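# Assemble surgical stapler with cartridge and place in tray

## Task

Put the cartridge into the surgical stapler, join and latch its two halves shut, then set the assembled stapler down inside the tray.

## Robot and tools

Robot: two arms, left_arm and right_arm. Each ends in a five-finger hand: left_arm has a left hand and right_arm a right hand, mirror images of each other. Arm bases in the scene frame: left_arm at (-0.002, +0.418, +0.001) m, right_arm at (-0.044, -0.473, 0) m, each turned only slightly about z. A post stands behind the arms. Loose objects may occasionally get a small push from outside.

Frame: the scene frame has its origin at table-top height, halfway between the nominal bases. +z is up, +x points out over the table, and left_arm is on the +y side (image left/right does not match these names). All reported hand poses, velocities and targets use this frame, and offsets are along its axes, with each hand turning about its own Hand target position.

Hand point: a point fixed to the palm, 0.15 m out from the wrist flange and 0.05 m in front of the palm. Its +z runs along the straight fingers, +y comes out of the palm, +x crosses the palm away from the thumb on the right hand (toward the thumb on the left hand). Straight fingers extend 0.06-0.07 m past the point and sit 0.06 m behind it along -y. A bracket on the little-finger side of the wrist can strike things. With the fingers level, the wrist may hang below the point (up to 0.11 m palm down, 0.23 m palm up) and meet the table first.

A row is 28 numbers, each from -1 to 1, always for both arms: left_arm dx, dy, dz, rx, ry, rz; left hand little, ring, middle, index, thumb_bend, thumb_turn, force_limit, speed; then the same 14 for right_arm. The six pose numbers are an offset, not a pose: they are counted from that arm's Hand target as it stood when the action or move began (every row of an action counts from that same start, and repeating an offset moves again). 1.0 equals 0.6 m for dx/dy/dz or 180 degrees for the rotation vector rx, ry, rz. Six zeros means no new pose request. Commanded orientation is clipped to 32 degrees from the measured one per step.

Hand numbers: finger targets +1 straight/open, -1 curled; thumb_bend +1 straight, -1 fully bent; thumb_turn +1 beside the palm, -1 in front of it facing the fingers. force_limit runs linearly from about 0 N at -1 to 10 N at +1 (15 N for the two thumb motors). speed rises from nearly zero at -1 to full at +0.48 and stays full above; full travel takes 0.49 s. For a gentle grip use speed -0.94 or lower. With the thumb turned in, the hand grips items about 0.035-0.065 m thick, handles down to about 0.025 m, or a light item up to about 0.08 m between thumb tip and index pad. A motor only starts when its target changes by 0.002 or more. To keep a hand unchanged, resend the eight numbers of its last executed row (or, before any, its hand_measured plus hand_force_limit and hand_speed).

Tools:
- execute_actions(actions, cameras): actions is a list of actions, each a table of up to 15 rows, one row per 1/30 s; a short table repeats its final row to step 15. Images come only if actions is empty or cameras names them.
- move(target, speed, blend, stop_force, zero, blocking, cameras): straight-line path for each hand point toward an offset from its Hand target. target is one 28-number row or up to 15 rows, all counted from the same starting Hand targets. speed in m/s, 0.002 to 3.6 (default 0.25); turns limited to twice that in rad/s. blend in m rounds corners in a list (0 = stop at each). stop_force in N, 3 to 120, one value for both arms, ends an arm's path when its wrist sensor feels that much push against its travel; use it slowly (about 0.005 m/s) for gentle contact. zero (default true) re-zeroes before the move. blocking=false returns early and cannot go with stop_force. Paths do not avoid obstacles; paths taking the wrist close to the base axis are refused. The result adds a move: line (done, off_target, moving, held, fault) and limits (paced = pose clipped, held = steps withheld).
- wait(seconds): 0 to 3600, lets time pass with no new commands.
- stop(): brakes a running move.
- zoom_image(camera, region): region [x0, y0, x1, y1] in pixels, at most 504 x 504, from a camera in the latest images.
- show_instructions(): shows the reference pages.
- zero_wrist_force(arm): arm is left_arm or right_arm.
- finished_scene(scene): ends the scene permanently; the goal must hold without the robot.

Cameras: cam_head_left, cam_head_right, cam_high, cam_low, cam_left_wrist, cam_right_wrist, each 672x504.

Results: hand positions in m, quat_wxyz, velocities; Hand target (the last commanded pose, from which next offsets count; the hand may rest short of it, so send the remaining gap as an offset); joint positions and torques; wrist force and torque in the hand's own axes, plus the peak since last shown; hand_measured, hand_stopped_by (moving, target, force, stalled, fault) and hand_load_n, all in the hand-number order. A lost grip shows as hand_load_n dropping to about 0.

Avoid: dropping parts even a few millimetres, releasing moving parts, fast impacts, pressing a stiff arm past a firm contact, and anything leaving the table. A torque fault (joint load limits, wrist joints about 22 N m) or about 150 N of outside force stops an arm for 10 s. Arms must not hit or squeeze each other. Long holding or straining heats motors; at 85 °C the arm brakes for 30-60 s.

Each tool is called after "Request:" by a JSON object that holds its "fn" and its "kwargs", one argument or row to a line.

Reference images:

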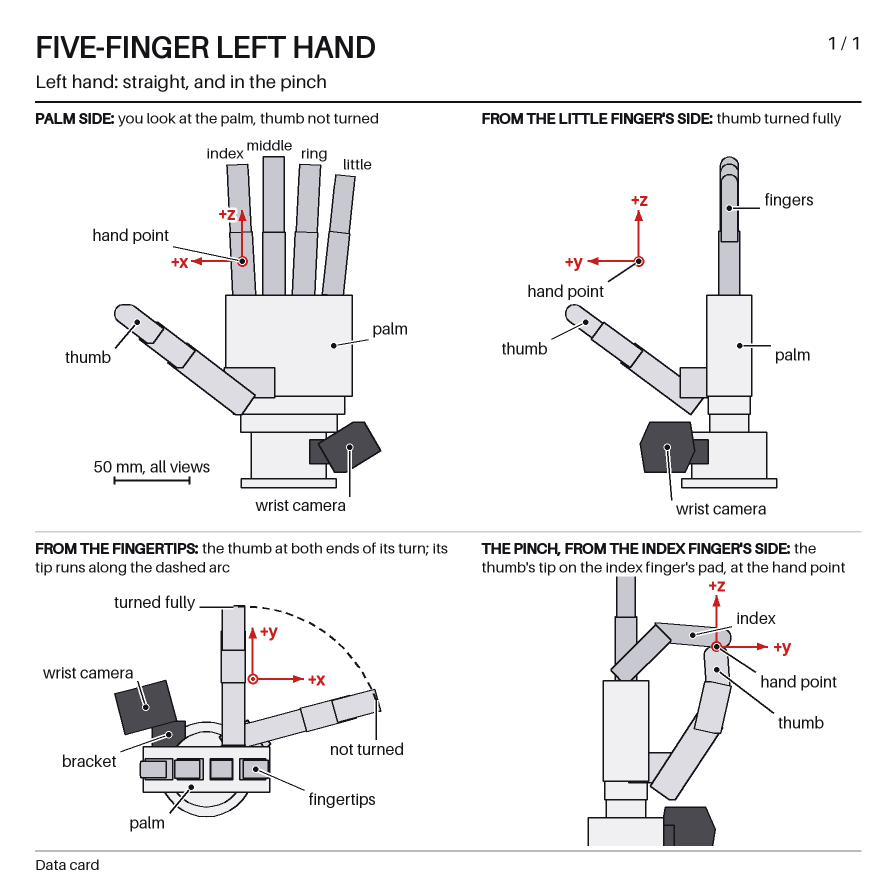

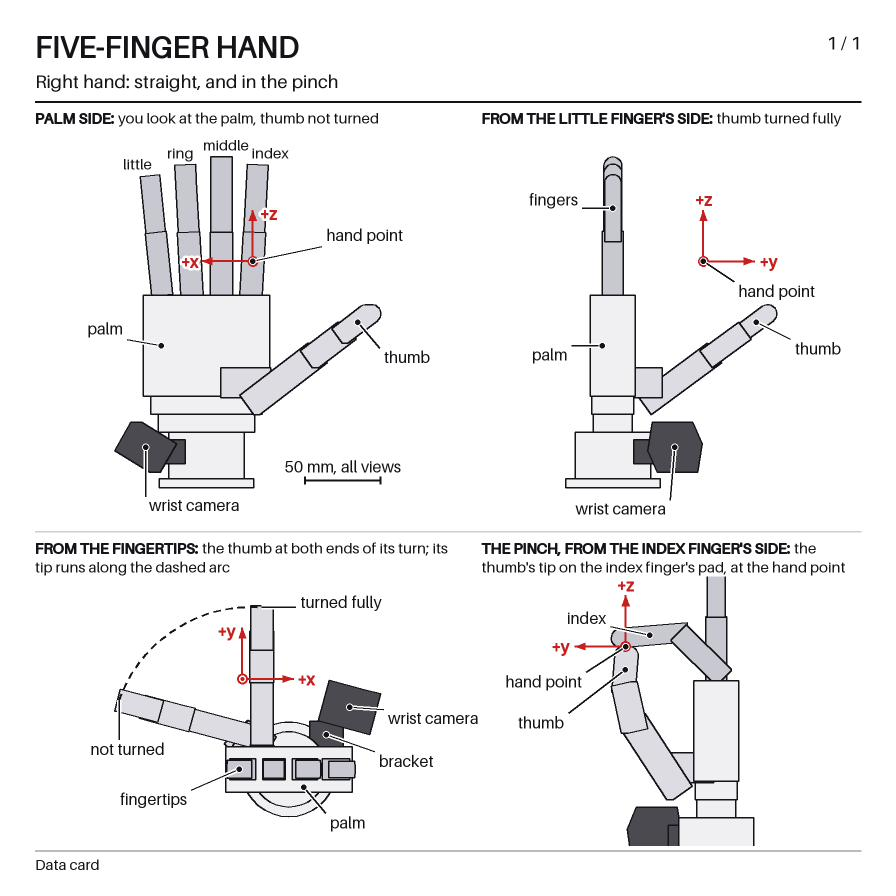

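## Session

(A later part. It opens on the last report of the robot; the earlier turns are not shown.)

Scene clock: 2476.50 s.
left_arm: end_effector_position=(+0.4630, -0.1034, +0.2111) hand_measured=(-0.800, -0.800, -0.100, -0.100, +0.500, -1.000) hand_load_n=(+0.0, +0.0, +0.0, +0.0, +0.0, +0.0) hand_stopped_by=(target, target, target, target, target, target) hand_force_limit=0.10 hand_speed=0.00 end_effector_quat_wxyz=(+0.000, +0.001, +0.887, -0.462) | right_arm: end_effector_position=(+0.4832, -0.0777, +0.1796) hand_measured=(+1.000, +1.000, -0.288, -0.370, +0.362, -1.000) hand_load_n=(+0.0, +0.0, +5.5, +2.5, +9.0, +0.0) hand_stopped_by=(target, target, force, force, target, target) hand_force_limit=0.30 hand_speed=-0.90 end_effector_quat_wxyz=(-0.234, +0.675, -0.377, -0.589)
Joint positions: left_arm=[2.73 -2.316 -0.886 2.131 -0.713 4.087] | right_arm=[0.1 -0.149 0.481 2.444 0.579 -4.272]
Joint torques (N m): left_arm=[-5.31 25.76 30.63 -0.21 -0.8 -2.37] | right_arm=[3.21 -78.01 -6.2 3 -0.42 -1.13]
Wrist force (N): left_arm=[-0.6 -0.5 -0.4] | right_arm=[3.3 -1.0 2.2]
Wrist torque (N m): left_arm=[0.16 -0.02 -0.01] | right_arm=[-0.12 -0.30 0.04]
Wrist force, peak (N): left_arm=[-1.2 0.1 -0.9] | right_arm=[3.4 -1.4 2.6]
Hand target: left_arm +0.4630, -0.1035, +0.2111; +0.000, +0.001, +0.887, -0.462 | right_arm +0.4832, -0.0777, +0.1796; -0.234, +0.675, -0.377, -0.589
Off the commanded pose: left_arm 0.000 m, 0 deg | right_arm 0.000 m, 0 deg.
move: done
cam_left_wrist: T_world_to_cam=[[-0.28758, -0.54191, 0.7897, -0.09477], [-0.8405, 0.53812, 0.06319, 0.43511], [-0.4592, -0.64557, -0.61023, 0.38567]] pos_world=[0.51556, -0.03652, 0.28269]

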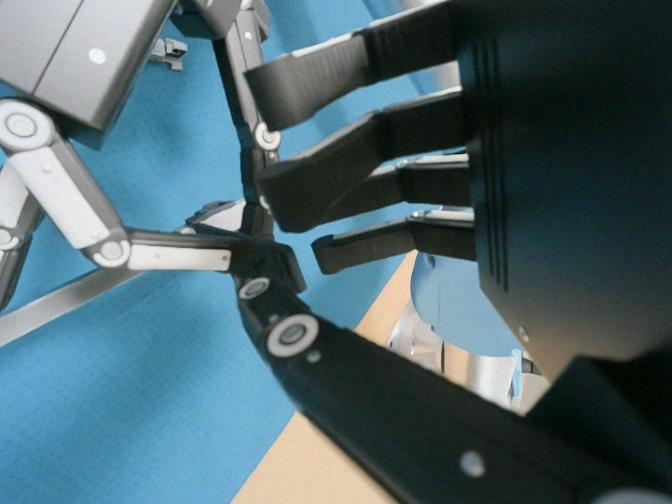

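Request:
{"fn": "move", "kwargs": {
  "target": [-0.00333,0,0,0,0,0,-0.8,-0.8,-0.7,-0.7,0.38,-1,-0.5,-0.92,0,0,0,0,0,0,1,1,-0.72,-0.72,0.36,-1,0.3,-0.9],
  "speed": 0.02,
  "cameras": ["cam_left_wrist"]
}}

Request:
{"fn": "zoom_image", "kwargs": {
  "camera": "cam_left_wrist",
  "region": [180, 170, 400, 335]
}}

Scene clock: 2499.37 s.
left_arm: end_effector_position=(+0.4610, -0.1035, +0.2111) hand_measured=(-0.800, -0.800, -0.316, -0.412, +0.392, -1.000) hand_load_n=(+0.0, +0.0, +2.0, +2.5, +4.5, +0.5) hand_stopped_by=(target, target, force, force, force, target) hand_force_limit=-0.50 hand_speed=-0.92 end_effector_quat_wxyz=(+0.000, +0.001, +0.887, -0.462) | right_arm: end_effector_position=(+0.4832, -0.0777, +0.1796) hand_measured=(+1.000, +1.000, -0.288, -0.370, +0.362, -1.000) hand_load_n=(+0.0, +0.0, +6.5, +2.0, +9.0, -0.5) hand_stopped_by=(target, target, force, force, target, target) hand_force_limit=0.30 hand_speed=-0.90 end_effector_quat_wxyz=(-0.234, +0.675, -0.377, -0.589)
Joint positions: left_arm=[2.729 -2.311 -0.894 2.136 -0.714 4.085] | right_arm=[0.1 -0.149 0.481 2.444 0.579 -4.272]
Joint torques (N m): left_arm=[-7.18 65.64 10.64 0.1 -0.09 -2.03] | right_arm=[2.49 -76.73 -7.34 3.01 -0.78 -1.19]
Wrist force (N): left_arm=[0.3 0.8 -1.2] | right_arm=[3.3 -0.9 0.7]
Wrist torque (N m): left_arm=[0.20 -0.07 -0.03] | right_arm=[-0.15 -0.31 0.03]
Wrist force, peak (N): left_arm=[0.0 2.3 -0.7] | right_arm=[3.6 -1.2 2.5]
Hand target: left_arm +0.4610, -0.1035, +0.2111; +0.000, +0.001, +0.887, -0.462 | right_arm +0.4832, -0.0777, +0.1796; -0.234, +0.675, -0.377, -0.589
Off the commanded pose: left_arm 0.000 m, 0 deg | right_arm 0.000 m, 0 deg.
move: done
cam_left_wrist: T_world_to_cam=[[-0.28756, -0.54202, 0.78963, -0.09545], [-0.84056, 0.53801, 0.0632, 0.43357], [-0.45909, -0.64556, -0.61032, 0.3846]] pos_world=[0.51356, -0.03672, 0.28269]

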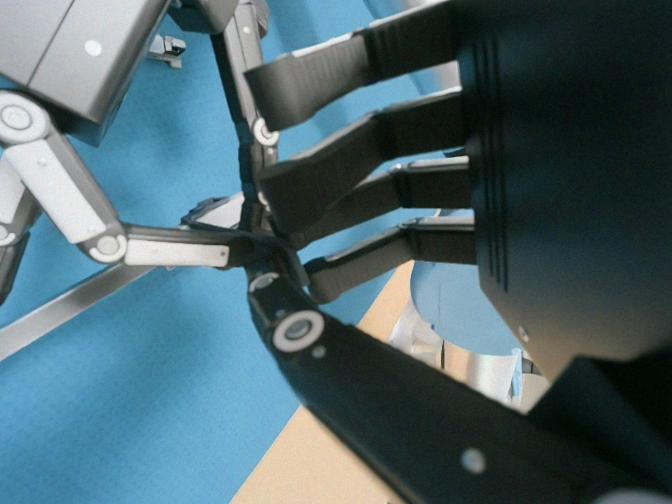

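Scaled by 2.291 from the camera's image (finer frame: 960x720).

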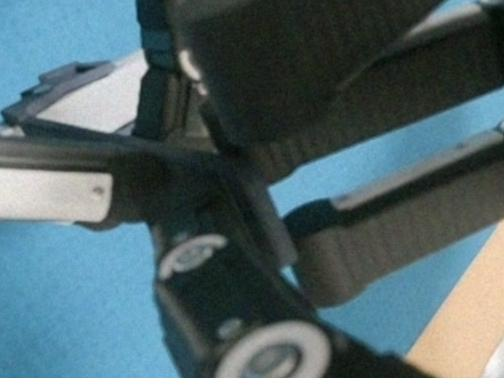

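Request:
{"fn": "move", "kwargs": {
  "target": [0,0,0,0,0,0,-0.8,-0.8,-0.72,-0.72,0.36,-1,0.0,-0.92,0,0,0,0,0,0,1,1,-0.72,-0.72,0.36,-1,0.3,-0.9]
}}

Request:
{"fn": "move", "kwargs": {
  "target": [0,0,0,0,0,0,-0.8,-0.8,-0.74,-0.74,0.35,-1,0.3,-0.92,0,0,0,0,0,0,1,1,-0.72,-0.72,0.36,-1,0.3,-0.9]
}}

Scene clock: 2509.47 s.
left_arm: end_effector_position=(+0.4610, -0.1035, +0.2111) hand_measured=(-0.800, -0.800, -0.336, -0.440, +0.384, -1.000) hand_load_n=(+0.0, +0.0, +4.5, +5.0, +8.0, +0.5) hand_stopped_by=(target, target, force, force, force, target) hand_force_limit=0.00 hand_speed=-0.92 end_effector_quat_wxyz=(+0.000, +0.001, +0.887, -0.462) | right_arm: end_effector_position=(+0.4832, -0.0777, +0.1796) hand_measured=(+1.000, +1.000, -0.288, -0.370, +0.362, -1.000) hand_load_n=(+0.0, +0.0, +5.0, +3.0, +9.0, +0.0) hand_stopped_by=(target, target, force, force, target, target) hand_force_limit=0.30 hand_speed=-0.90 end_effector_quat_wxyz=(-0.234, +0.675, -0.377, -0.589)
Joint positions: left_arm=[2.729 -2.311 -0.894 2.136 -0.714 4.085] | right_arm=[0.1 -0.149 0.481 2.444 0.579 -4.272]
Joint torques (N m): left_arm=[-4.88 57.88 14.29 -0.02 1.95 -1.53] | right_arm=[3.62 -70.65 -6.84 2.79 -1.28 -1.21]
Wrist force (N): left_arm=[0.7 -0.3 -0.1] | right_arm=[3.3 -2.3 1.6]
Wrist torque (N m): left_arm=[0.12 -0.04 -0.02] | right_arm=[-0.23 -0.33 0.08]
Wrist force, peak (N): left_arm=[0.5 0.9 -1.4] | right_arm=[3.4 -2.4 1.6]
Hand target: left_arm +0.4610, -0.1035, +0.2111; +0.000, +0.001, +0.887, -0.462 | right_arm +0.4832, -0.0777, +0.1796; -0.234, +0.675, -0.377, -0.589
Off the commanded pose: left_arm 0.000 m, 0 deg | right_arm 0.000 m, 0 deg.
move: done

Scene clock: 2509.97 s.
left_arm: end_effector_position=(+0.4610, -0.1035, +0.2111) hand_measured=(-0.800, -0.800, -0.356, -0.476, +0.380, -1.000) hand_load_n=(+0.0, +0.0, +6.0, +6.0, +11.0, +1.0) hand_stopped_by=(target, target, force, force, force, target) hand_force_limit=0.30 hand_speed=-0.92 end_effector_quat_wxyz=(+0.000, +0.001, +0.887, -0.462) | right_arm: end_effector_position=(+0.4832, -0.0777, +0.1796) hand_measured=(+1.000, +1.000, -0.288, -0.370, +0.362, -1.000) hand_load_n=(+0.0, +0.0, +3.0, +4.5, +9.0, +0.0) hand_stopped_by=(target, target, force, force, target, target) hand_force_limit=0.30 hand_speed=-0.90 end_effector_quat_wxyz=(-0.234, +0.675, -0.377, -0.589)
Joint positions: left_arm=[2.729 -2.311 -0.894 2.136 -0.714 4.085] | right_arm=[0.1 -0.149 0.481 2.444 0.579 -4.272]
Joint torques (N m): left_arm=[-3.98 56.21 14.54 0.01 1.65 -1.39] | right_arm=[3.28 -69.15 -6.4 2.73 -1.49 -1.34]
Wrist force (N): left_arm=[0.8 -2.5 -0.5] | right_arm=[4.7 -3.4 2.7]
Wrist torque (N m): left_arm=[0.02 -0.07 0.02] | right_arm=[-0.28 -0.34 0.10]
Wrist force, peak (N): left_arm=[0.7 -2.8 -0.5] | right_arm=[4.9 -3.3 2.6]
Hand target: left_arm +0.4610, -0.1035, +0.2111; +0.000, +0.001, +0.887, -0.462 | right_arm +0.4832, -0.0777, +0.1796; -0.234, +0.675, -0.377, -0.589
Off the commanded pose: left_arm 0.000 m, 0 deg | right_arm 0.000 m, 0 deg.
move: done

Request:
{"fn": "move", "kwargs": {
  "target": [0,0,0,0,0,0,-0.8,-0.8,-0.74,-0.74,0.35,-1,0.3,-0.92,0,0,0,0,0,0,1,1,-0.25,-0.33,0.40,-1,0.3,-0.7]
}}

Request:
{"fn": "move", "kwargs": {
  "target": [0,0,0,0,0,0,-0.8,-0.8,-0.74,-0.74,0.35,-1,0.3,-0.92,0,0,0,0,0,0,1,1,-0.05,-0.05,0.5,-1,0.3,-0.6],
  "cameras": ["cam_left_wrist","cam_right_wrist","cam_high"]
}}

Scene clock: 2516.67 s.
left_arm: end_effector_position=(+0.4610, -0.1035, +0.2111) hand_measured=(-0.800, -0.800, -0.356, -0.476, +0.382, -1.000) hand_load_n=(+0.0, +0.0, +3.5, +5.0, +12.5, +0.5) hand_stopped_by=(target, target, force, force, force, target) hand_force_limit=0.30 hand_speed=-0.92 end_effector_quat_wxyz=(+0.000, +0.001, +0.887, -0.462) | right_arm: end_effector_position=(+0.4832, -0.0777, +0.1796) hand_measured=(+1.000, +1.000, -0.250, -0.330, +0.400, -1.000) hand_load_n=(+0.0, +0.0, +0.0, +0.0, +0.0, +0.0) hand_stopped_by=(target, target, target, target, target, target) hand_force_limit=0.30 hand_speed=-0.70 end_effector_quat_wxyz=(-0.234, +0.675, -0.377, -0.589)
Joint positions: left_arm=[2.729 -2.311 -0.894 2.136 -0.714 4.085] | right_arm=[0.1 -0.149 0.481 2.444 0.579 -4.272]
Joint torques (N m): left_arm=[-2.52 48.54 17.19 -0.63 1.12 -0.7] | right_arm=[3.04 -62.24 -6.12 2.55 -1.74 -1.18]
Wrist force (N): left_arm=[-0.8 1.4 0.8] | right_arm=[0.9 -0.9 2.0]
Wrist torque (N m): left_arm=[0.19 0.05 -0.05] | right_arm=[-0.13 -0.15 0.07]
Wrist force, peak (N): left_arm=[0.9 -2.8 -0.4] | right_arm=[5.1 -3.2 2.9]
Hand target: left_arm +0.4610, -0.1035, +0.2111; +0.000, +0.001, +0.887, -0.462 | right_arm +0.4832, -0.0777, +0.1796; -0.234, +0.675, -0.377, -0.589
Off the commanded pose: left_arm 0.000 m, 0 deg | right_arm 0.000 m, 0 deg.
move: done

Scene clock: 2517.20 s.
left_arm: end_effector_position=(+0.4610, -0.1035, +0.2111) hand_measured=(-0.800, -0.800, -0.356, -0.476, +0.382, -1.000) hand_load_n=(+0.0, +0.0, +4.0, +5.0, +12.5, +0.5) hand_stopped_by=(target, target, force, force, force, target) hand_force_limit=0.30 hand_speed=-0.92 end_effector_quat_wxyz=(+0.000, +0.001, +0.887, -0.462) | right_arm: end_effector_position=(+0.4832, -0.0777, +0.1796) hand_measured=(+1.000, +1.000, -0.050, -0.050, +0.500, -1.000) hand_load_n=(-0.5, +0.0, +0.0, +0.0, +0.0, -0.5) hand_stopped_by=(target, target, target, target, target, target) hand_force_limit=0.30 hand_speed=-0.60 end_effector_quat_wxyz=(-0.234, +0.675, -0.377, -0.589)
Joint positions: left_arm=[2.729 -2.311 -0.894 2.136 -0.714 4.085] | right_arm=[0.1 -0.149 0.481 2.444 0.579 -4.272]
Joint torques (N m): left_arm=[-1.7 47.73 17.78 -1.4 1 -0.61] | right_arm=[3.51 -61.95 -6.38 2.55 -1.86 -1.09]
Wrist force (N): left_arm=[-0.9 1.6 0.5] | right_arm=[0.9 -0.9 1.5]
Wrist torque (N m): left_arm=[0.25 0.04 -0.06] | right_arm=[-0.11 -0.14 0.06]
Wrist force, peak (N): left_arm=[-0.8 1.6 0.7] | right_arm=[1.1 -0.8 2.1]
Hand target: left_arm +0.4610, -0.1035, +0.2111; +0.000, +0.001, +0.887, -0.462 | right_arm +0.4832, -0.0777, +0.1796; -0.234, +0.675, -0.377, -0.589
Off the commanded pose: left_arm 0.000 m, 0 deg | right_arm 0.000 m, 0 deg.
move: done
cam_left_wrist: T_world_to_cam=[[-0.28759, -0.54193, 0.78968, -0.09544], [-0.84054, 0.53806, 0.06314, 0.43357], [-0.45912, -0.6456, -0.61025, 0.38459]] pos_world=[0.51356, -0.03672, 0.28269]
cam_right_wrist: T_world_to_cam=[[-0.77127, -0.62725, -0.1082, 0.34601], [0.11696, -0.30674, 0.94458, -0.24315], [-0.62567, 0.71587, 0.30994, 0.41824]] pos_world=[0.55699, -0.15695, 0.13748]
Images, in order (width x height): cam_high 672x504, cam_left_wrist 672x504, cam_right_wrist 672x504.

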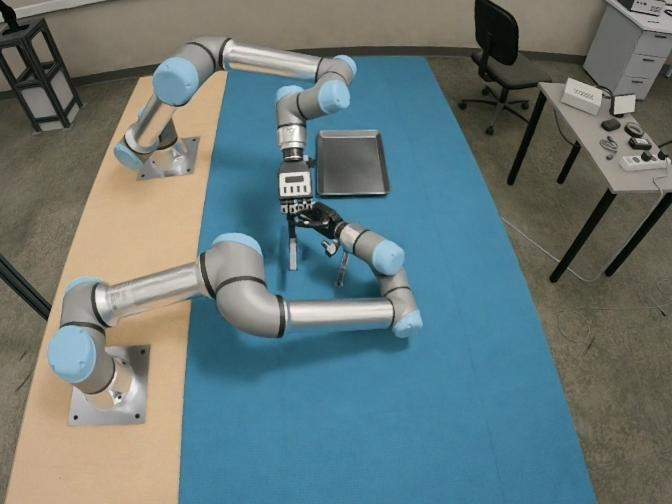

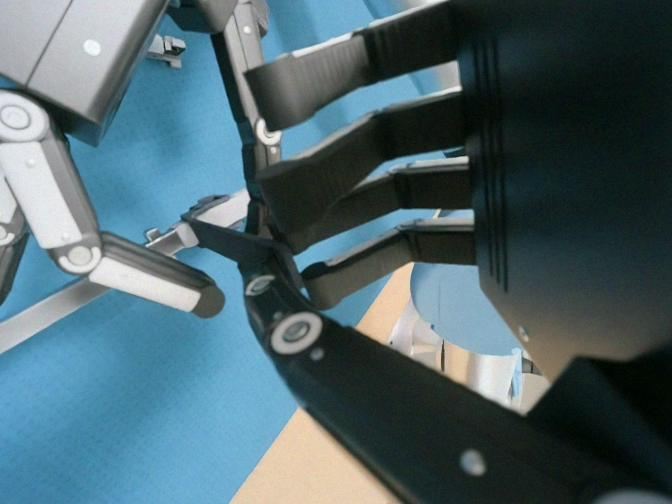

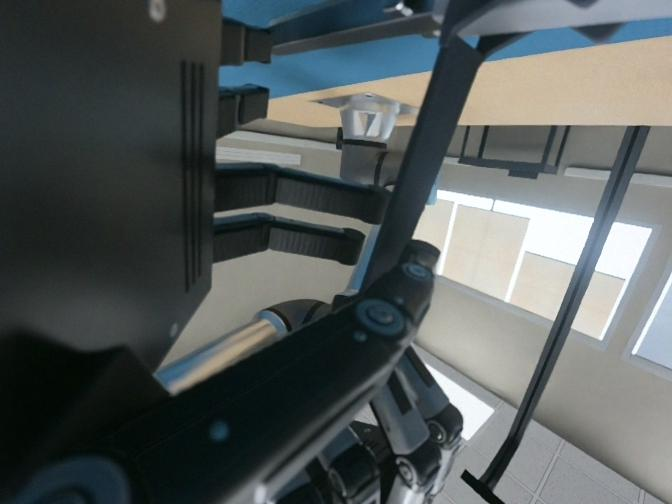

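Request:
{"fn": "move", "kwargs": {
  "target": [
    [0,0,0,0,0,0,-0.8,-0.8,-0.74,-0.74,0.35,-1,0.3,-0.92,0.1,-0.123,0,0,0,0,1,1,-0.05,-0.05,0.5,-1,0.3,-0.6],
    [0,0,0,0,0,0,-0.8,-0.8,-0.74,-0.74,0.35,-1,0.3,-0.92,0.1,-0.18,0.1,0,0,0,1,1,-0.05,-0.05,0.5,-1,0.3,-0.6]
  ],
  "speed": 0.06,
  "blend": 0.02,
  "cameras": ["cam_left_wrist","cam_right_wrist","cam_high"]
}}

Scene clock: 2537.43 s.
left_arm: end_effector_position=(+0.4610, -0.1035, +0.2111) hand_measured=(-0.800, -0.800, -0.354, -0.476, +0.382, -1.000) hand_load_n=(+0.0, +0.5, +7.5, +0.0, +8.5, +1.5) hand_stopped_by=(target, target, force, force, force, target) hand_force_limit=0.30 hand_speed=-0.92 end_effector_quat_wxyz=(+0.000, +0.001, +0.887, -0.462) | right_arm: end_effector_position=(+0.5425, -0.1857, +0.2394) hand_measured=(+1.000, +1.000, -0.050, -0.050, +0.500, -1.000) hand_load_n=(+0.0, +0.0, +0.0, +0.0, +0.0, +0.0) hand_stopped_by=(target, target, target, target, target, target) hand_force_limit=0.30 hand_speed=-0.60 end_effector_quat_wxyz=(-0.236, +0.673, -0.378, -0.590)
Joint positions: left_arm=[2.729 -2.311 -0.894 2.136 -0.714 4.085] | right_arm=[-0.046 -0.007 0.035 2.815 0.711 -4.353]
Joint torques (N m): left_arm=[1.78 34.85 22.45 -3.15 -0.06 0.65] | right_arm=[-9.11 -78.96 -32.29 3.56 2.35 -1.4]
Wrist force (N): left_arm=[-0.7 1.1 0.9] | right_arm=[1.1 -0.5 1.8]
Wrist torque (N m): left_arm=[0.21 0.05 -0.06] | right_arm=[-0.11 -0.18 0.13]
Wrist force, peak (N): left_arm=[-1.1 2.0 1.0] | right_arm=[0.4 -1.7 3.9]
Hand target: left_arm +0.4610, -0.1035, +0.2111; +0.000, +0.001, +0.887, -0.462 | right_arm +0.5432, -0.1857, +0.2396; -0.234, +0.675, -0.377, -0.589
Off the commanded pose: left_arm 0.000 m, 0 deg | right_arm 0.001 m, 0 deg.
elbow stopped short (right arm): the move would have taken joint 3 (elbow) straighter than the controller allows.
move: done
cam_left_wrist: T_world_to_cam=[[-0.28751, -0.54196, 0.7897, -0.09549], [-0.84052, 0.53807, 0.06326, 0.43353], [-0.4592, -0.64557, -0.61023, 0.38463]] pos_world=[0.51356, -0.03672, 0.28269]
cam_right_wrist: T_world_to_cam=[[-0.77445, -0.6233, -0.10826, 0.33296], [0.11765, -0.31004, 0.94342, -0.34043], [-0.6216, 0.71789, 0.31344, 0.51153]] pos_world=[0.61588, -0.26524, 0.19688]
Images, in order (width x height): cam_high 672x504, cam_left_wrist 672x504, cam_right_wrist 672x504.

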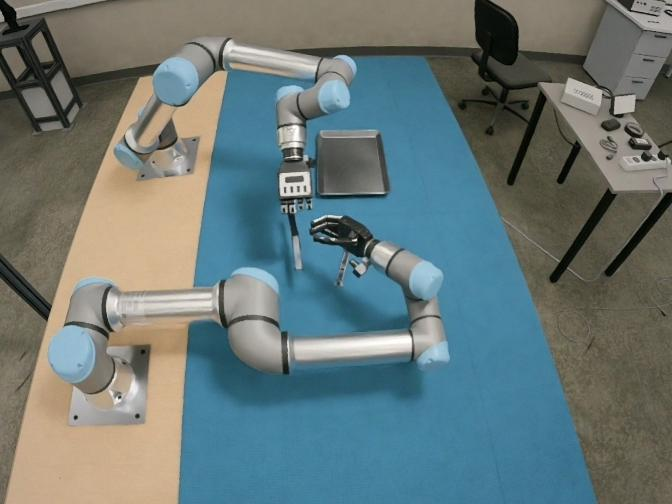

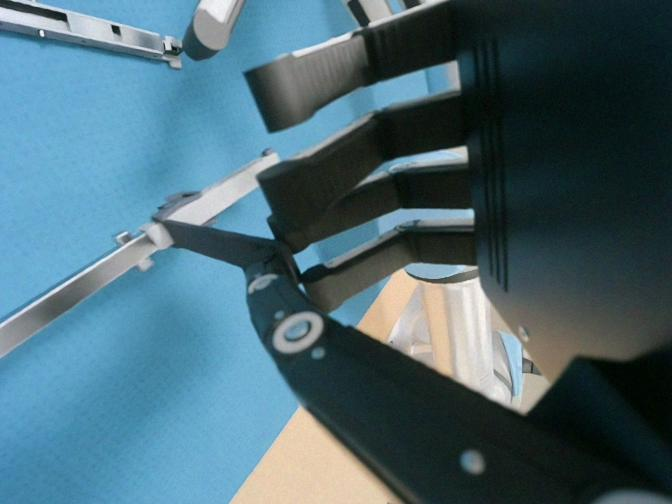

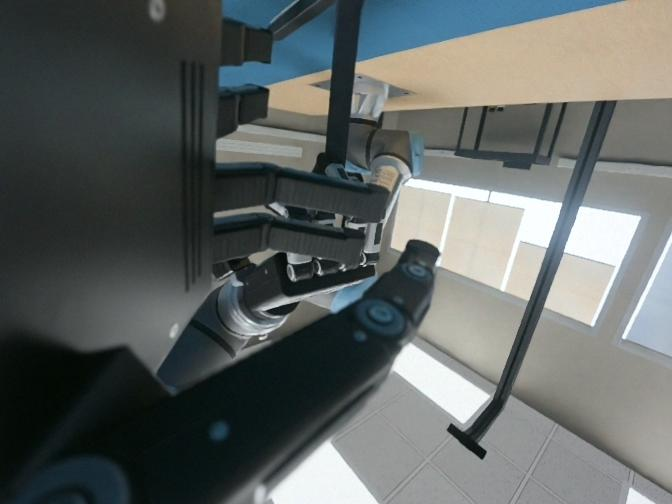

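Request:
{"fn": "zoom_image", "kwargs": {
  "camera": "cam_left_wrist",
  "region": [0, 120, 400, 380]
}}

Request:
{"fn": "zoom_image", "kwargs": {
  "camera": "cam_high",
  "region": [240, 150, 400, 300]
}}

Request:
{"fn": "zoom_image", "kwargs": {
  "camera": "cam_right_wrist",
  "region": [220, 0, 472, 300]
}}

Scaled by 1.260 from the camera's image (finer frame: 960x720).

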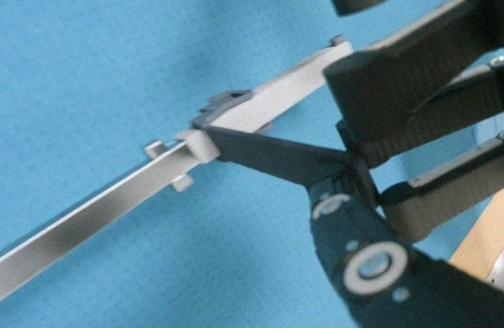

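Scaled by 3.150 from the camera's image (finer frame: 960x720).

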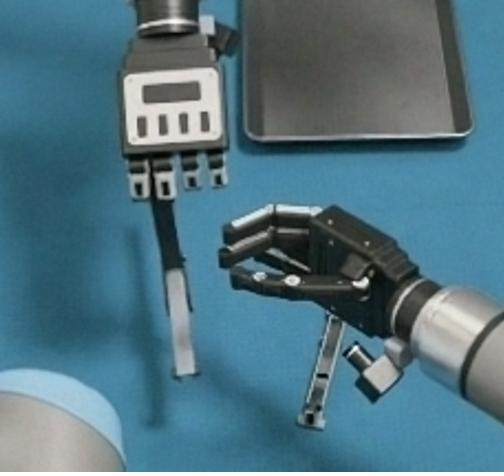

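Scaled by 1.680 from the camera's image (finer frame: 960x720).

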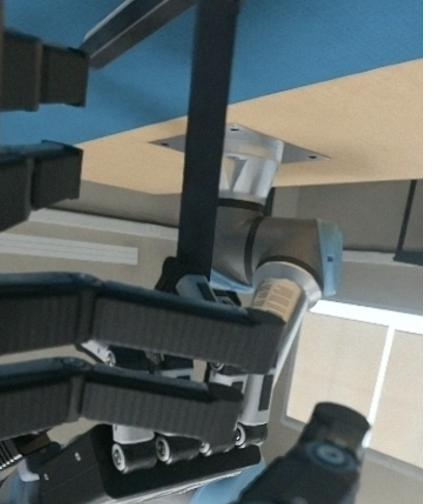

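Request:
{"fn": "move", "kwargs": {
  "target": [
    [0,0,0,0,0,0,-0.8,-0.8,-0.74,-0.74,0.35,-1,0.3,-0.92,-0.05,-0.29,0.1,0,0,0,1,1,-0.05,-0.05,0.5,-1,0.3,-0.6],
    [0,0,0,0,0,0,-0.8,-0.8,-0.74,-0.74,0.35,-1,0.3,-0.92,-0.2,-0.29,0.1,-0.317,-0.4276,-0.3444,1,1,-0.05,-0.05,0.5,-1,0.3,-0.6]
  ],
  "speed": 0.3,
  "blend": 0.02,
  "cameras": ["cam_high","cam_head_right","cam_right_wrist"]
}}

Scene clock: 2766.33 s.
left_arm: end_effector_position=(+0.4610, -0.1035, +0.2111) hand_measured=(-0.800, -0.800, -0.354, -0.476, +0.382, -1.000) hand_load_n=(+0.0, +0.0, +8.5, +0.0, +8.5, +1.5) hand_stopped_by=(target, target, force, force, force, target) hand_force_limit=0.30 hand_speed=-0.92 end_effector_quat_wxyz=(+0.000, +0.001, +0.887, -0.462) | right_arm: end_effector_position=(+0.4232, -0.3597, +0.2996) hand_measured=(+1.000, +1.000, -0.050, -0.050, +0.500, -1.000) hand_load_n=(+0.0, +0.0, +0.0, +0.0, +0.0, +0.0) hand_stopped_by=(target, target, target, target, target, target) hand_force_limit=0.30 hand_speed=-0.60 end_effector_quat_wxyz=(-0.326, +0.627, -0.627, +0.327)
Joint positions: left_arm=[2.729 -2.311 -0.894 2.136 -0.714 4.085] | right_arm=[-0.212 -1.703 1.728 0.593 1.428 -3.244]
Joint torques (N m): left_arm=[8.79 26.57 30.26 -3.04 -0.35 2.01] | right_arm=[9.26 -28.55 -9.23 -1.1 2.6 1.74]
Wrist force (N): left_arm=[-0.8 1.3 0.9] | right_arm=[0.3 0.5 1.9]
Wrist torque (N m): left_arm=[0.22 0.06 -0.06] | right_arm=[-0.10 -0.14 -0.13]
Wrist force, peak (N): left_arm=[-0.7 1.8 0.7] | right_arm=[0.5 -1.7 4.2]
Hand target: left_arm +0.4610, -0.1035, +0.2111; +0.000, +0.001, +0.887, -0.462 | right_arm +0.4232, -0.3597, +0.2996; -0.326, +0.627, -0.627, +0.327
Off the commanded pose: left_arm 0.000 m, 0 deg | right_arm 0.000 m, 0 deg.
move: done
cam_right_wrist: T_world_to_cam=[[-0.5403, -0.23474, -0.80807, 0.38895], [-0.52459, 0.84481, 0.10534, 0.50115], [0.65794, 0.48082, -0.57959, 0.18416]] pos_world=[0.35188, -0.42063, 0.36824]
Images, in order (width x height): cam_head_right 672x504, cam_high 672x504, cam_right_wrist 672x504.

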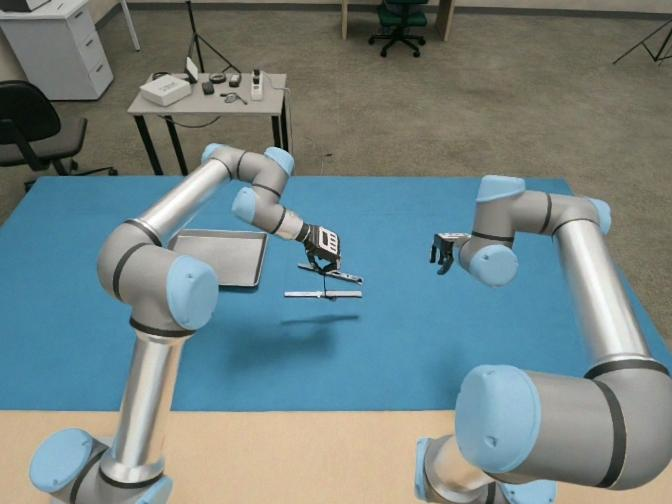

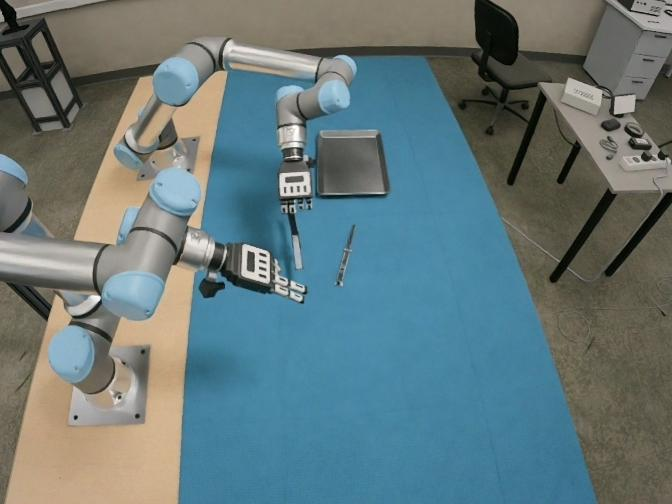

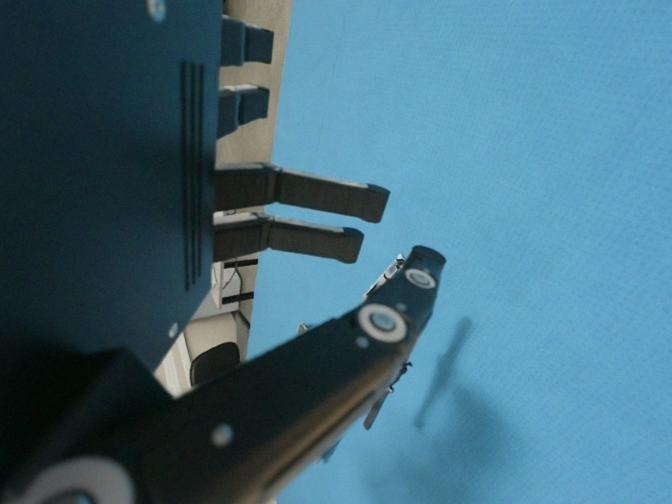

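Request:
{"fn": "zoom_image", "kwargs": {
  "camera": "cam_head_right",
  "region": [260, 210, 400, 340]
}}

Request:
{"fn": "zoom_image", "kwargs": {
  "camera": "cam_high",
  "region": [240, 150, 400, 300]
}}

Scaled by 3.600 from the camera's image (finer frame: 960x720).

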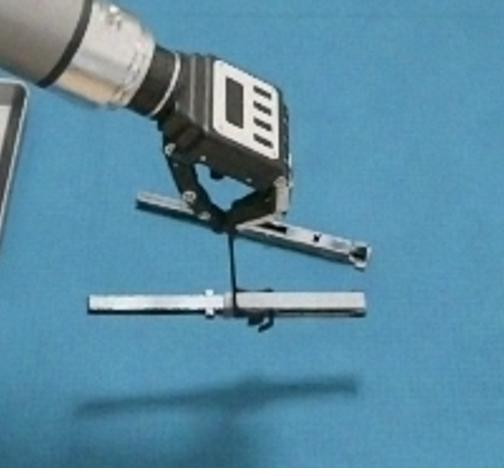

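Scaled by 3.150 from the camera's image (finer frame: 960x720).

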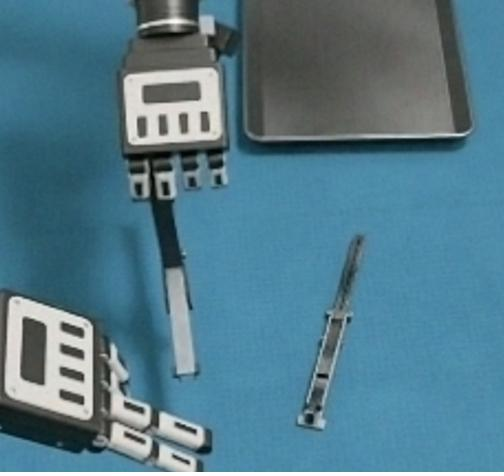

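Request:
{"fn": "move", "kwargs": {
  "target": [-0.07,0,-0.093,0,0,0,-0.8,-0.8,-0.74,-0.74,0.35,-1,0.3,-0.92,0,0,0,0,0,0,1,1,-0.05,-0.05,0.5,-1,0.3,-0.6],
  "speed": 0.08,
  "cameras": ["cam_left_wrist","cam_low","cam_head_left"]
}}

Request:
{"fn": "zoom_image", "kwargs": {
  "camera": "cam_left_wrist",
  "region": [0, 100, 400, 400]
}}

Request:
{"fn": "zoom_image", "kwargs": {
  "camera": "cam_low",
  "region": [220, 120, 440, 330]
}}

Scene clock: 2783.33 s.
left_arm: end_effector_position=(+0.4190, -0.1035, +0.1553) hand_measured=(-0.800, -0.800, -0.354, -0.476, +0.382, -1.000) hand_load_n=(+0.0, +0.0, +8.0, +0.0, +8.0, +1.5) hand_stopped_by=(target, target, force, force, force, target) hand_force_limit=0.30 hand_speed=-0.92 end_effector_quat_wxyz=(+0.000, +0.001, +0.887, -0.462) | right_arm: end_effector_position=(+0.4232, -0.3597, +0.2996) hand_measured=(+1.000, +1.000, -0.050, -0.050, +0.500, -1.000) hand_load_n=(+0.0, +0.0, +0.0, +0.0, +0.0, +0.0) hand_stopped_by=(target, target, target, target, target, target) hand_force_limit=0.30 hand_speed=-0.60 end_effector_quat_wxyz=(-0.326, +0.627, -0.627, +0.327)
Joint positions: left_arm=[2.7 -2.237 -1.159 2.356 -0.728 4.046] | right_arm=[-0.212 -1.703 1.728 0.593 1.428 -3.244]
Joint torques (N m): left_arm=[-7.19 63.93 10.58 -0.32 -0.57 -2.35] | right_arm=[8.54 -27.59 -8.77 -1.21 2.48 1.49]
Wrist force (N): left_arm=[-0.8 1.3 0.7] | right_arm=[0.3 0.6 2.2]
Wrist torque (N m): left_arm=[0.22 0.06 -0.06] | right_arm=[-0.11 -0.16 -0.13]
Wrist force, peak (N): left_arm=[-0.6 1.7 0.9] | right_arm=[0.3 0.7 2.7]
Hand target: left_arm +0.4190, -0.1035, +0.1553; +0.000, +0.001, +0.887, -0.462 | right_arm +0.4232, -0.3597, +0.2996; -0.326, +0.627, -0.627, +0.327
Off the commanded pose: left_arm 0.000 m, 0 deg | right_arm 0.000 m, 0 deg.
move: done
cam_left_wrist: T_world_to_cam=[[-0.28762, -0.54201, 0.78962, -0.06343], [-0.84048, 0.53813, 0.06324, 0.40175], [-0.4592, -0.64547, -0.61033, 0.33132]] pos_world=[0.47156, -0.03672, 0.22689]
Images, in order (width x height): cam_head_left 672x504, cam_low 672x504, cam_left_wrist 672x504.

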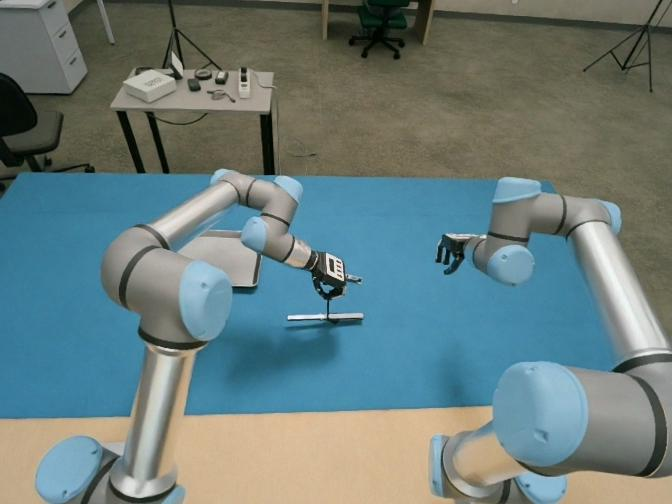

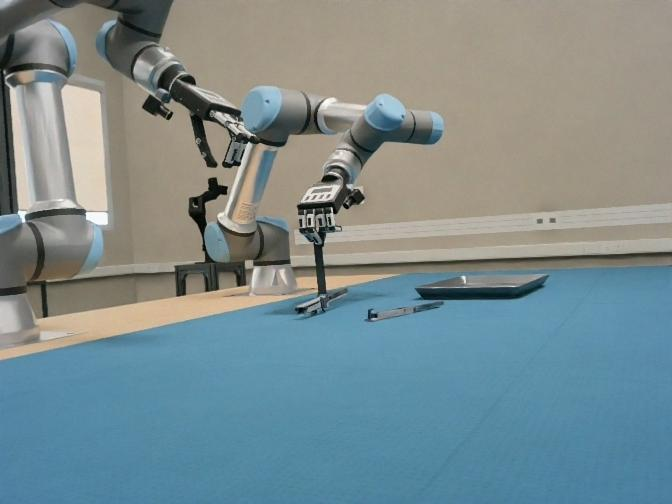

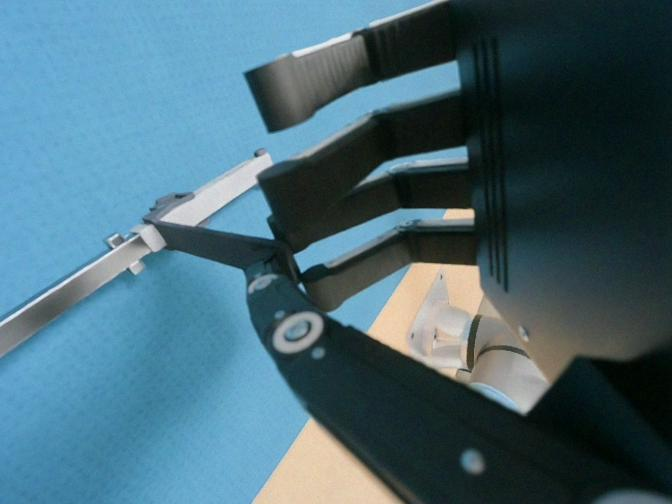

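Scaled by 1.260 from the camera's image (finer frame: 960x720).

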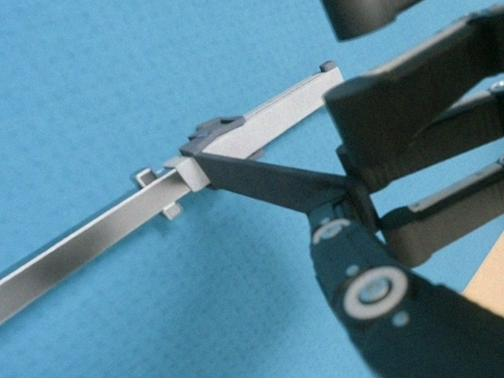

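Scaled by 2.291 from the camera's image (finer frame: 960x720).

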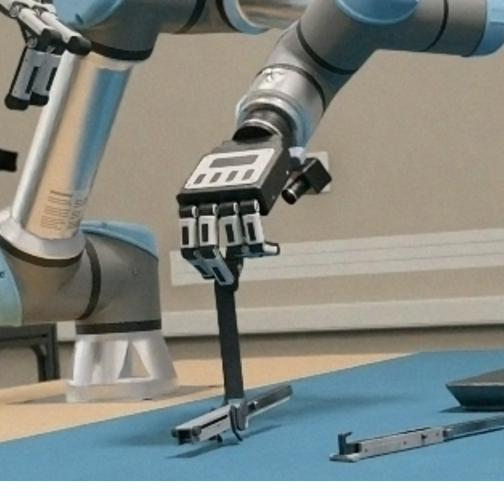

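Request:
{"fn": "move", "kwargs": {
  "target": [0,0,-0.055,0,0,0,-0.8,-0.8,-0.74,-0.74,0.35,-1,0.3,-0.92,0,0,0,0,0,0,1,1,-0.05,-0.05,0.5,-1,0.3,-0.6],
  "speed": 0.01,
  "stop_force": 3,
  "cameras": ["cam_left_wrist","cam_low"]
}}

Request:
{"fn": "zoom_image", "kwargs": {
  "camera": "cam_left_wrist",
  "region": [0, 100, 400, 400]
}}

Request:
{"fn": "zoom_image", "kwargs": {
  "camera": "cam_low",
  "region": [220, 180, 440, 360]
}}

Scene clock: 2793.47 s.
left_arm: end_effector_position=(+0.4190, -0.1035, +0.1529) hand_measured=(-0.800, -0.800, -0.354, -0.476, +0.382, -1.000) hand_load_n=(+0.0, +0.0, +7.5, +0.0, +8.5, +1.5) hand_stopped_by=(target, target, force, force, force, target) hand_force_limit=0.30 hand_speed=-0.92 end_effector_quat_wxyz=(+0.000, +0.001, +0.887, -0.462) | right_arm: end_effector_position=(+0.4232, -0.3597, +0.2996) hand_measured=(+1.000, +1.000, -0.050, -0.050, +0.500, -1.000) hand_load_n=(+0.0, +0.0, +0.0, -0.5, +0.0, +0.0) hand_stopped_by=(target, target, target, target, target, target) hand_force_limit=0.30 hand_speed=-0.60 end_effector_quat_wxyz=(-0.326, +0.627, -0.627, +0.327)
Joint positions: left_arm=[2.7 -2.238 -1.163 2.362 -0.728 4.046] | right_arm=[-0.212 -1.703 1.728 0.593 1.428 -3.244]
Joint torques (N m): left_arm=[-6.65 62.59 29.46 -3.11 -0.42 -1.74] | right_arm=[8.96 -28.42 -8.25 -1.06 2.6 1.39]
Wrist force (N): left_arm=[-0.9 -0.4 -0.7] | right_arm=[0.1 0.6 2.3]
Wrist torque (N m): left_arm=[0.15 0.02 -0.02] | right_arm=[-0.11 -0.13 -0.13]
Wrist force, peak (N): left_arm=[-1.0 -4.1 -3.5] | right_arm=[0.5 0.5 2.8]
Hand target: left_arm +0.4190, -0.1035, +0.1529; +0.000, +0.001, +0.887, -0.462 (not the last commanded pose) | right_arm +0.4232, -0.3597, +0.2996; -0.326, +0.627, -0.627, +0.327
Off the commanded pose: left_arm 0.031 m, 0 deg | right_arm 0.000 m, 0 deg.
move: contact (left_arm)
cam_left_wrist: T_world_to_cam=[[-0.28769, -0.54194, 0.78964, -0.0615], [-0.84052, 0.5381, 0.06308, 0.40195], [-0.45909, -0.64556, -0.61032, 0.3298]] pos_world=[0.47156, -0.03672, 0.22449]
Images, in order (width x height): cam_low 672x504, cam_left_wrist 672x504.

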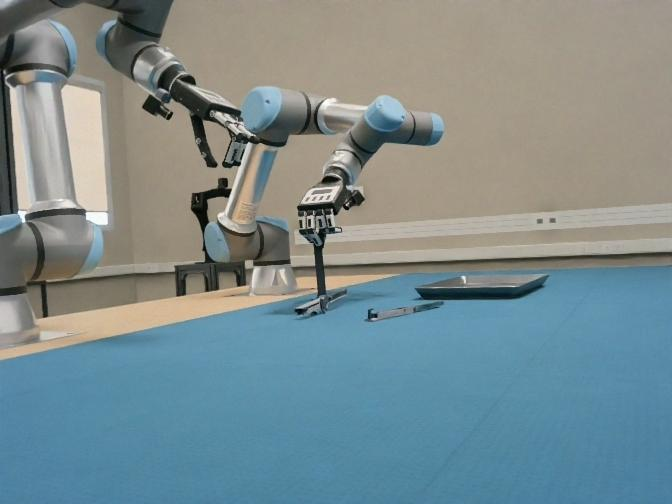

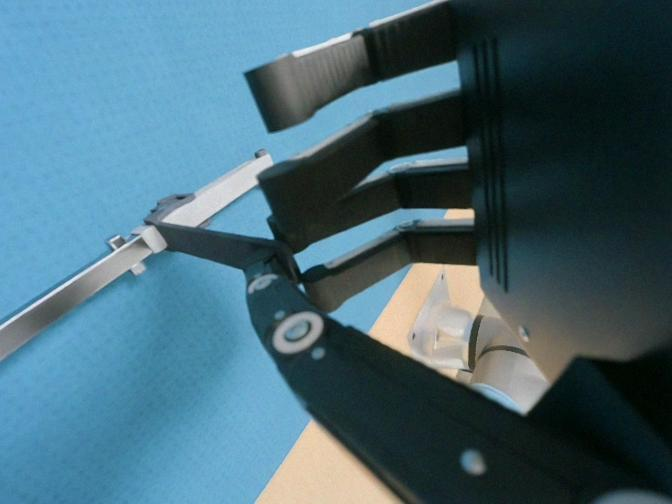

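Scaled by 1.260 from the camera's image (finer frame: 960x720).

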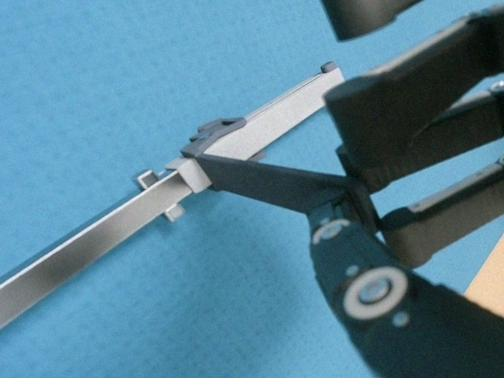

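Scaled by 2.291 from the camera's image (finer frame: 960x720).

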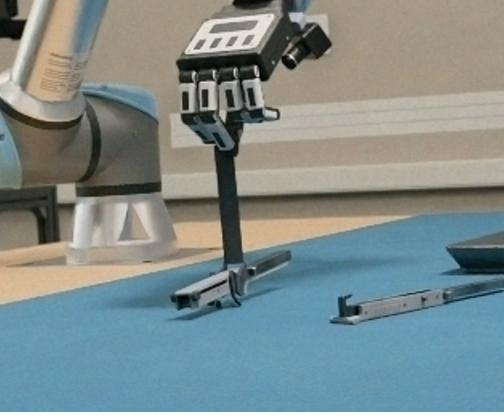

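Request:
{"fn": "move", "kwargs": {
  "target": [0,0,-0.045,0,0,0,-0.8,-0.8,-0.74,-0.74,0.35,-1,0.3,-0.92,0,0,0,0,0,0,1,1,-0.05,-0.05,0.5,-1,0.3,-0.6],
  "speed": 0.006,
  "stop_force": 4,
  "cameras": ["cam_left_wrist","cam_low"]
}}

Request:
{"fn": "zoom_image", "kwargs": {
  "camera": "cam_low",
  "region": [220, 180, 440, 360]
}}

Scene clock: 2800.43 s.
left_arm: end_effector_position=(+0.4191, -0.1035, +0.1525) hand_measured=(-0.800, -0.800, -0.354, -0.476, +0.382, -1.000) hand_load_n=(+0.0, +0.5, +7.0, +0.0, +8.5, +1.5) hand_stopped_by=(target, target, force, force, force, target) hand_force_limit=0.30 hand_speed=-0.92 end_effector_quat_wxyz=(+0.000, +0.001, +0.887, -0.462) | right_arm: end_effector_position=(+0.4232, -0.3597, +0.2996) hand_measured=(+1.000, +1.000, -0.050, -0.050, +0.500, -1.000) hand_load_n=(-0.5, +0.0, +0.0, +0.0, +0.0, +0.0) hand_stopped_by=(target, target, target, target, target, target) hand_force_limit=0.30 hand_speed=-0.60 end_effector_quat_wxyz=(-0.326, +0.627, -0.627, +0.327)
Joint positions: left_arm=[2.7 -2.238 -1.164 2.363 -0.728 4.046] | right_arm=[-0.212 -1.703 1.728 0.593 1.428 -3.244]
Joint torques (N m): left_arm=[-5.8 57.52 28.79 -3.28 -0.54 -1.5] | right_arm=[8.58 -27.93 -8.96 -0.88 2.47 1.15]
Wrist force (N): left_arm=[-0.9 -3.2 -3.0] | right_arm=[0.4 0.5 2.0]
Wrist torque (N m): left_arm=[-0.01 -0.03 0.05] | right_arm=[-0.12 -0.17 -0.12]
Wrist force, peak (N): left_arm=[-0.7 -5.4 -4.5] | right_arm=[0.3 0.7 2.8]
Hand target: left_arm +0.4191, -0.1035, +0.1526; +0.000, +0.001, +0.887, -0.462 (not the last commanded pose) | right_arm +0.4232, -0.3597, +0.2996; -0.326, +0.627, -0.627, +0.327
Off the commanded pose: left_arm 0.027 m, 0 deg | right_arm 0.000 m, 0 deg.
move: contact (left_arm)
cam_left_wrist: T_world_to_cam=[[-0.28808, -0.54172, 0.78965, -0.061], [-0.84053, 0.53815, 0.06254, 0.4021], [-0.45883, -0.64571, -0.61036, 0.32943]] pos_world=[0.47156, -0.03672, 0.22409]
Images, in order (width x height): cam_low 672x504, cam_left_wrist 672x504.

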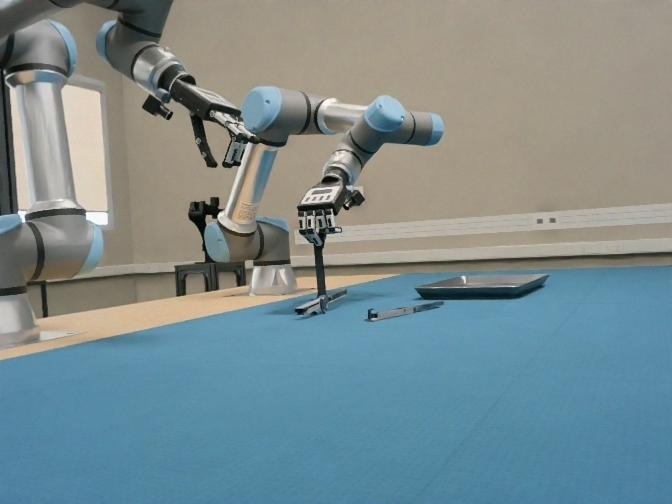

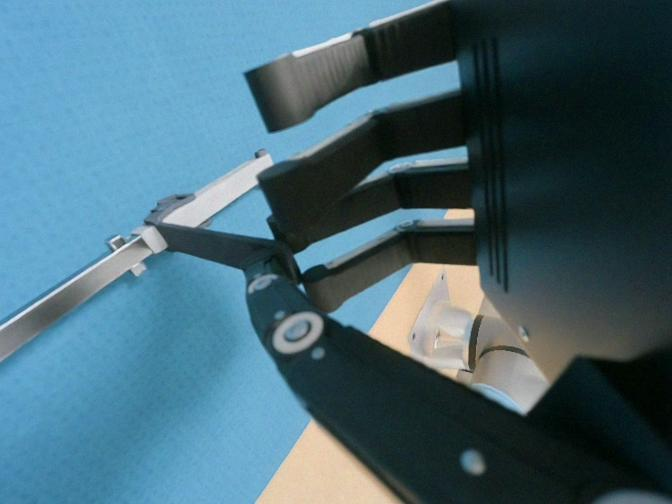

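Scaled by 2.291 from the camera's image (finer frame: 960x720).

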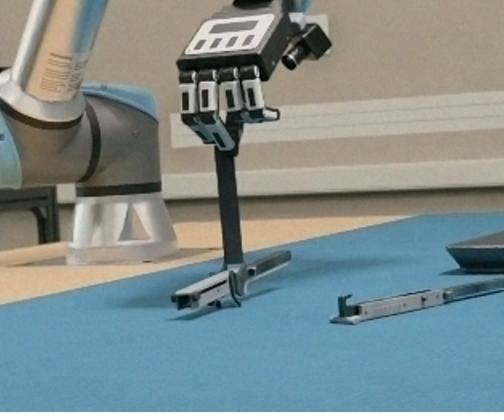

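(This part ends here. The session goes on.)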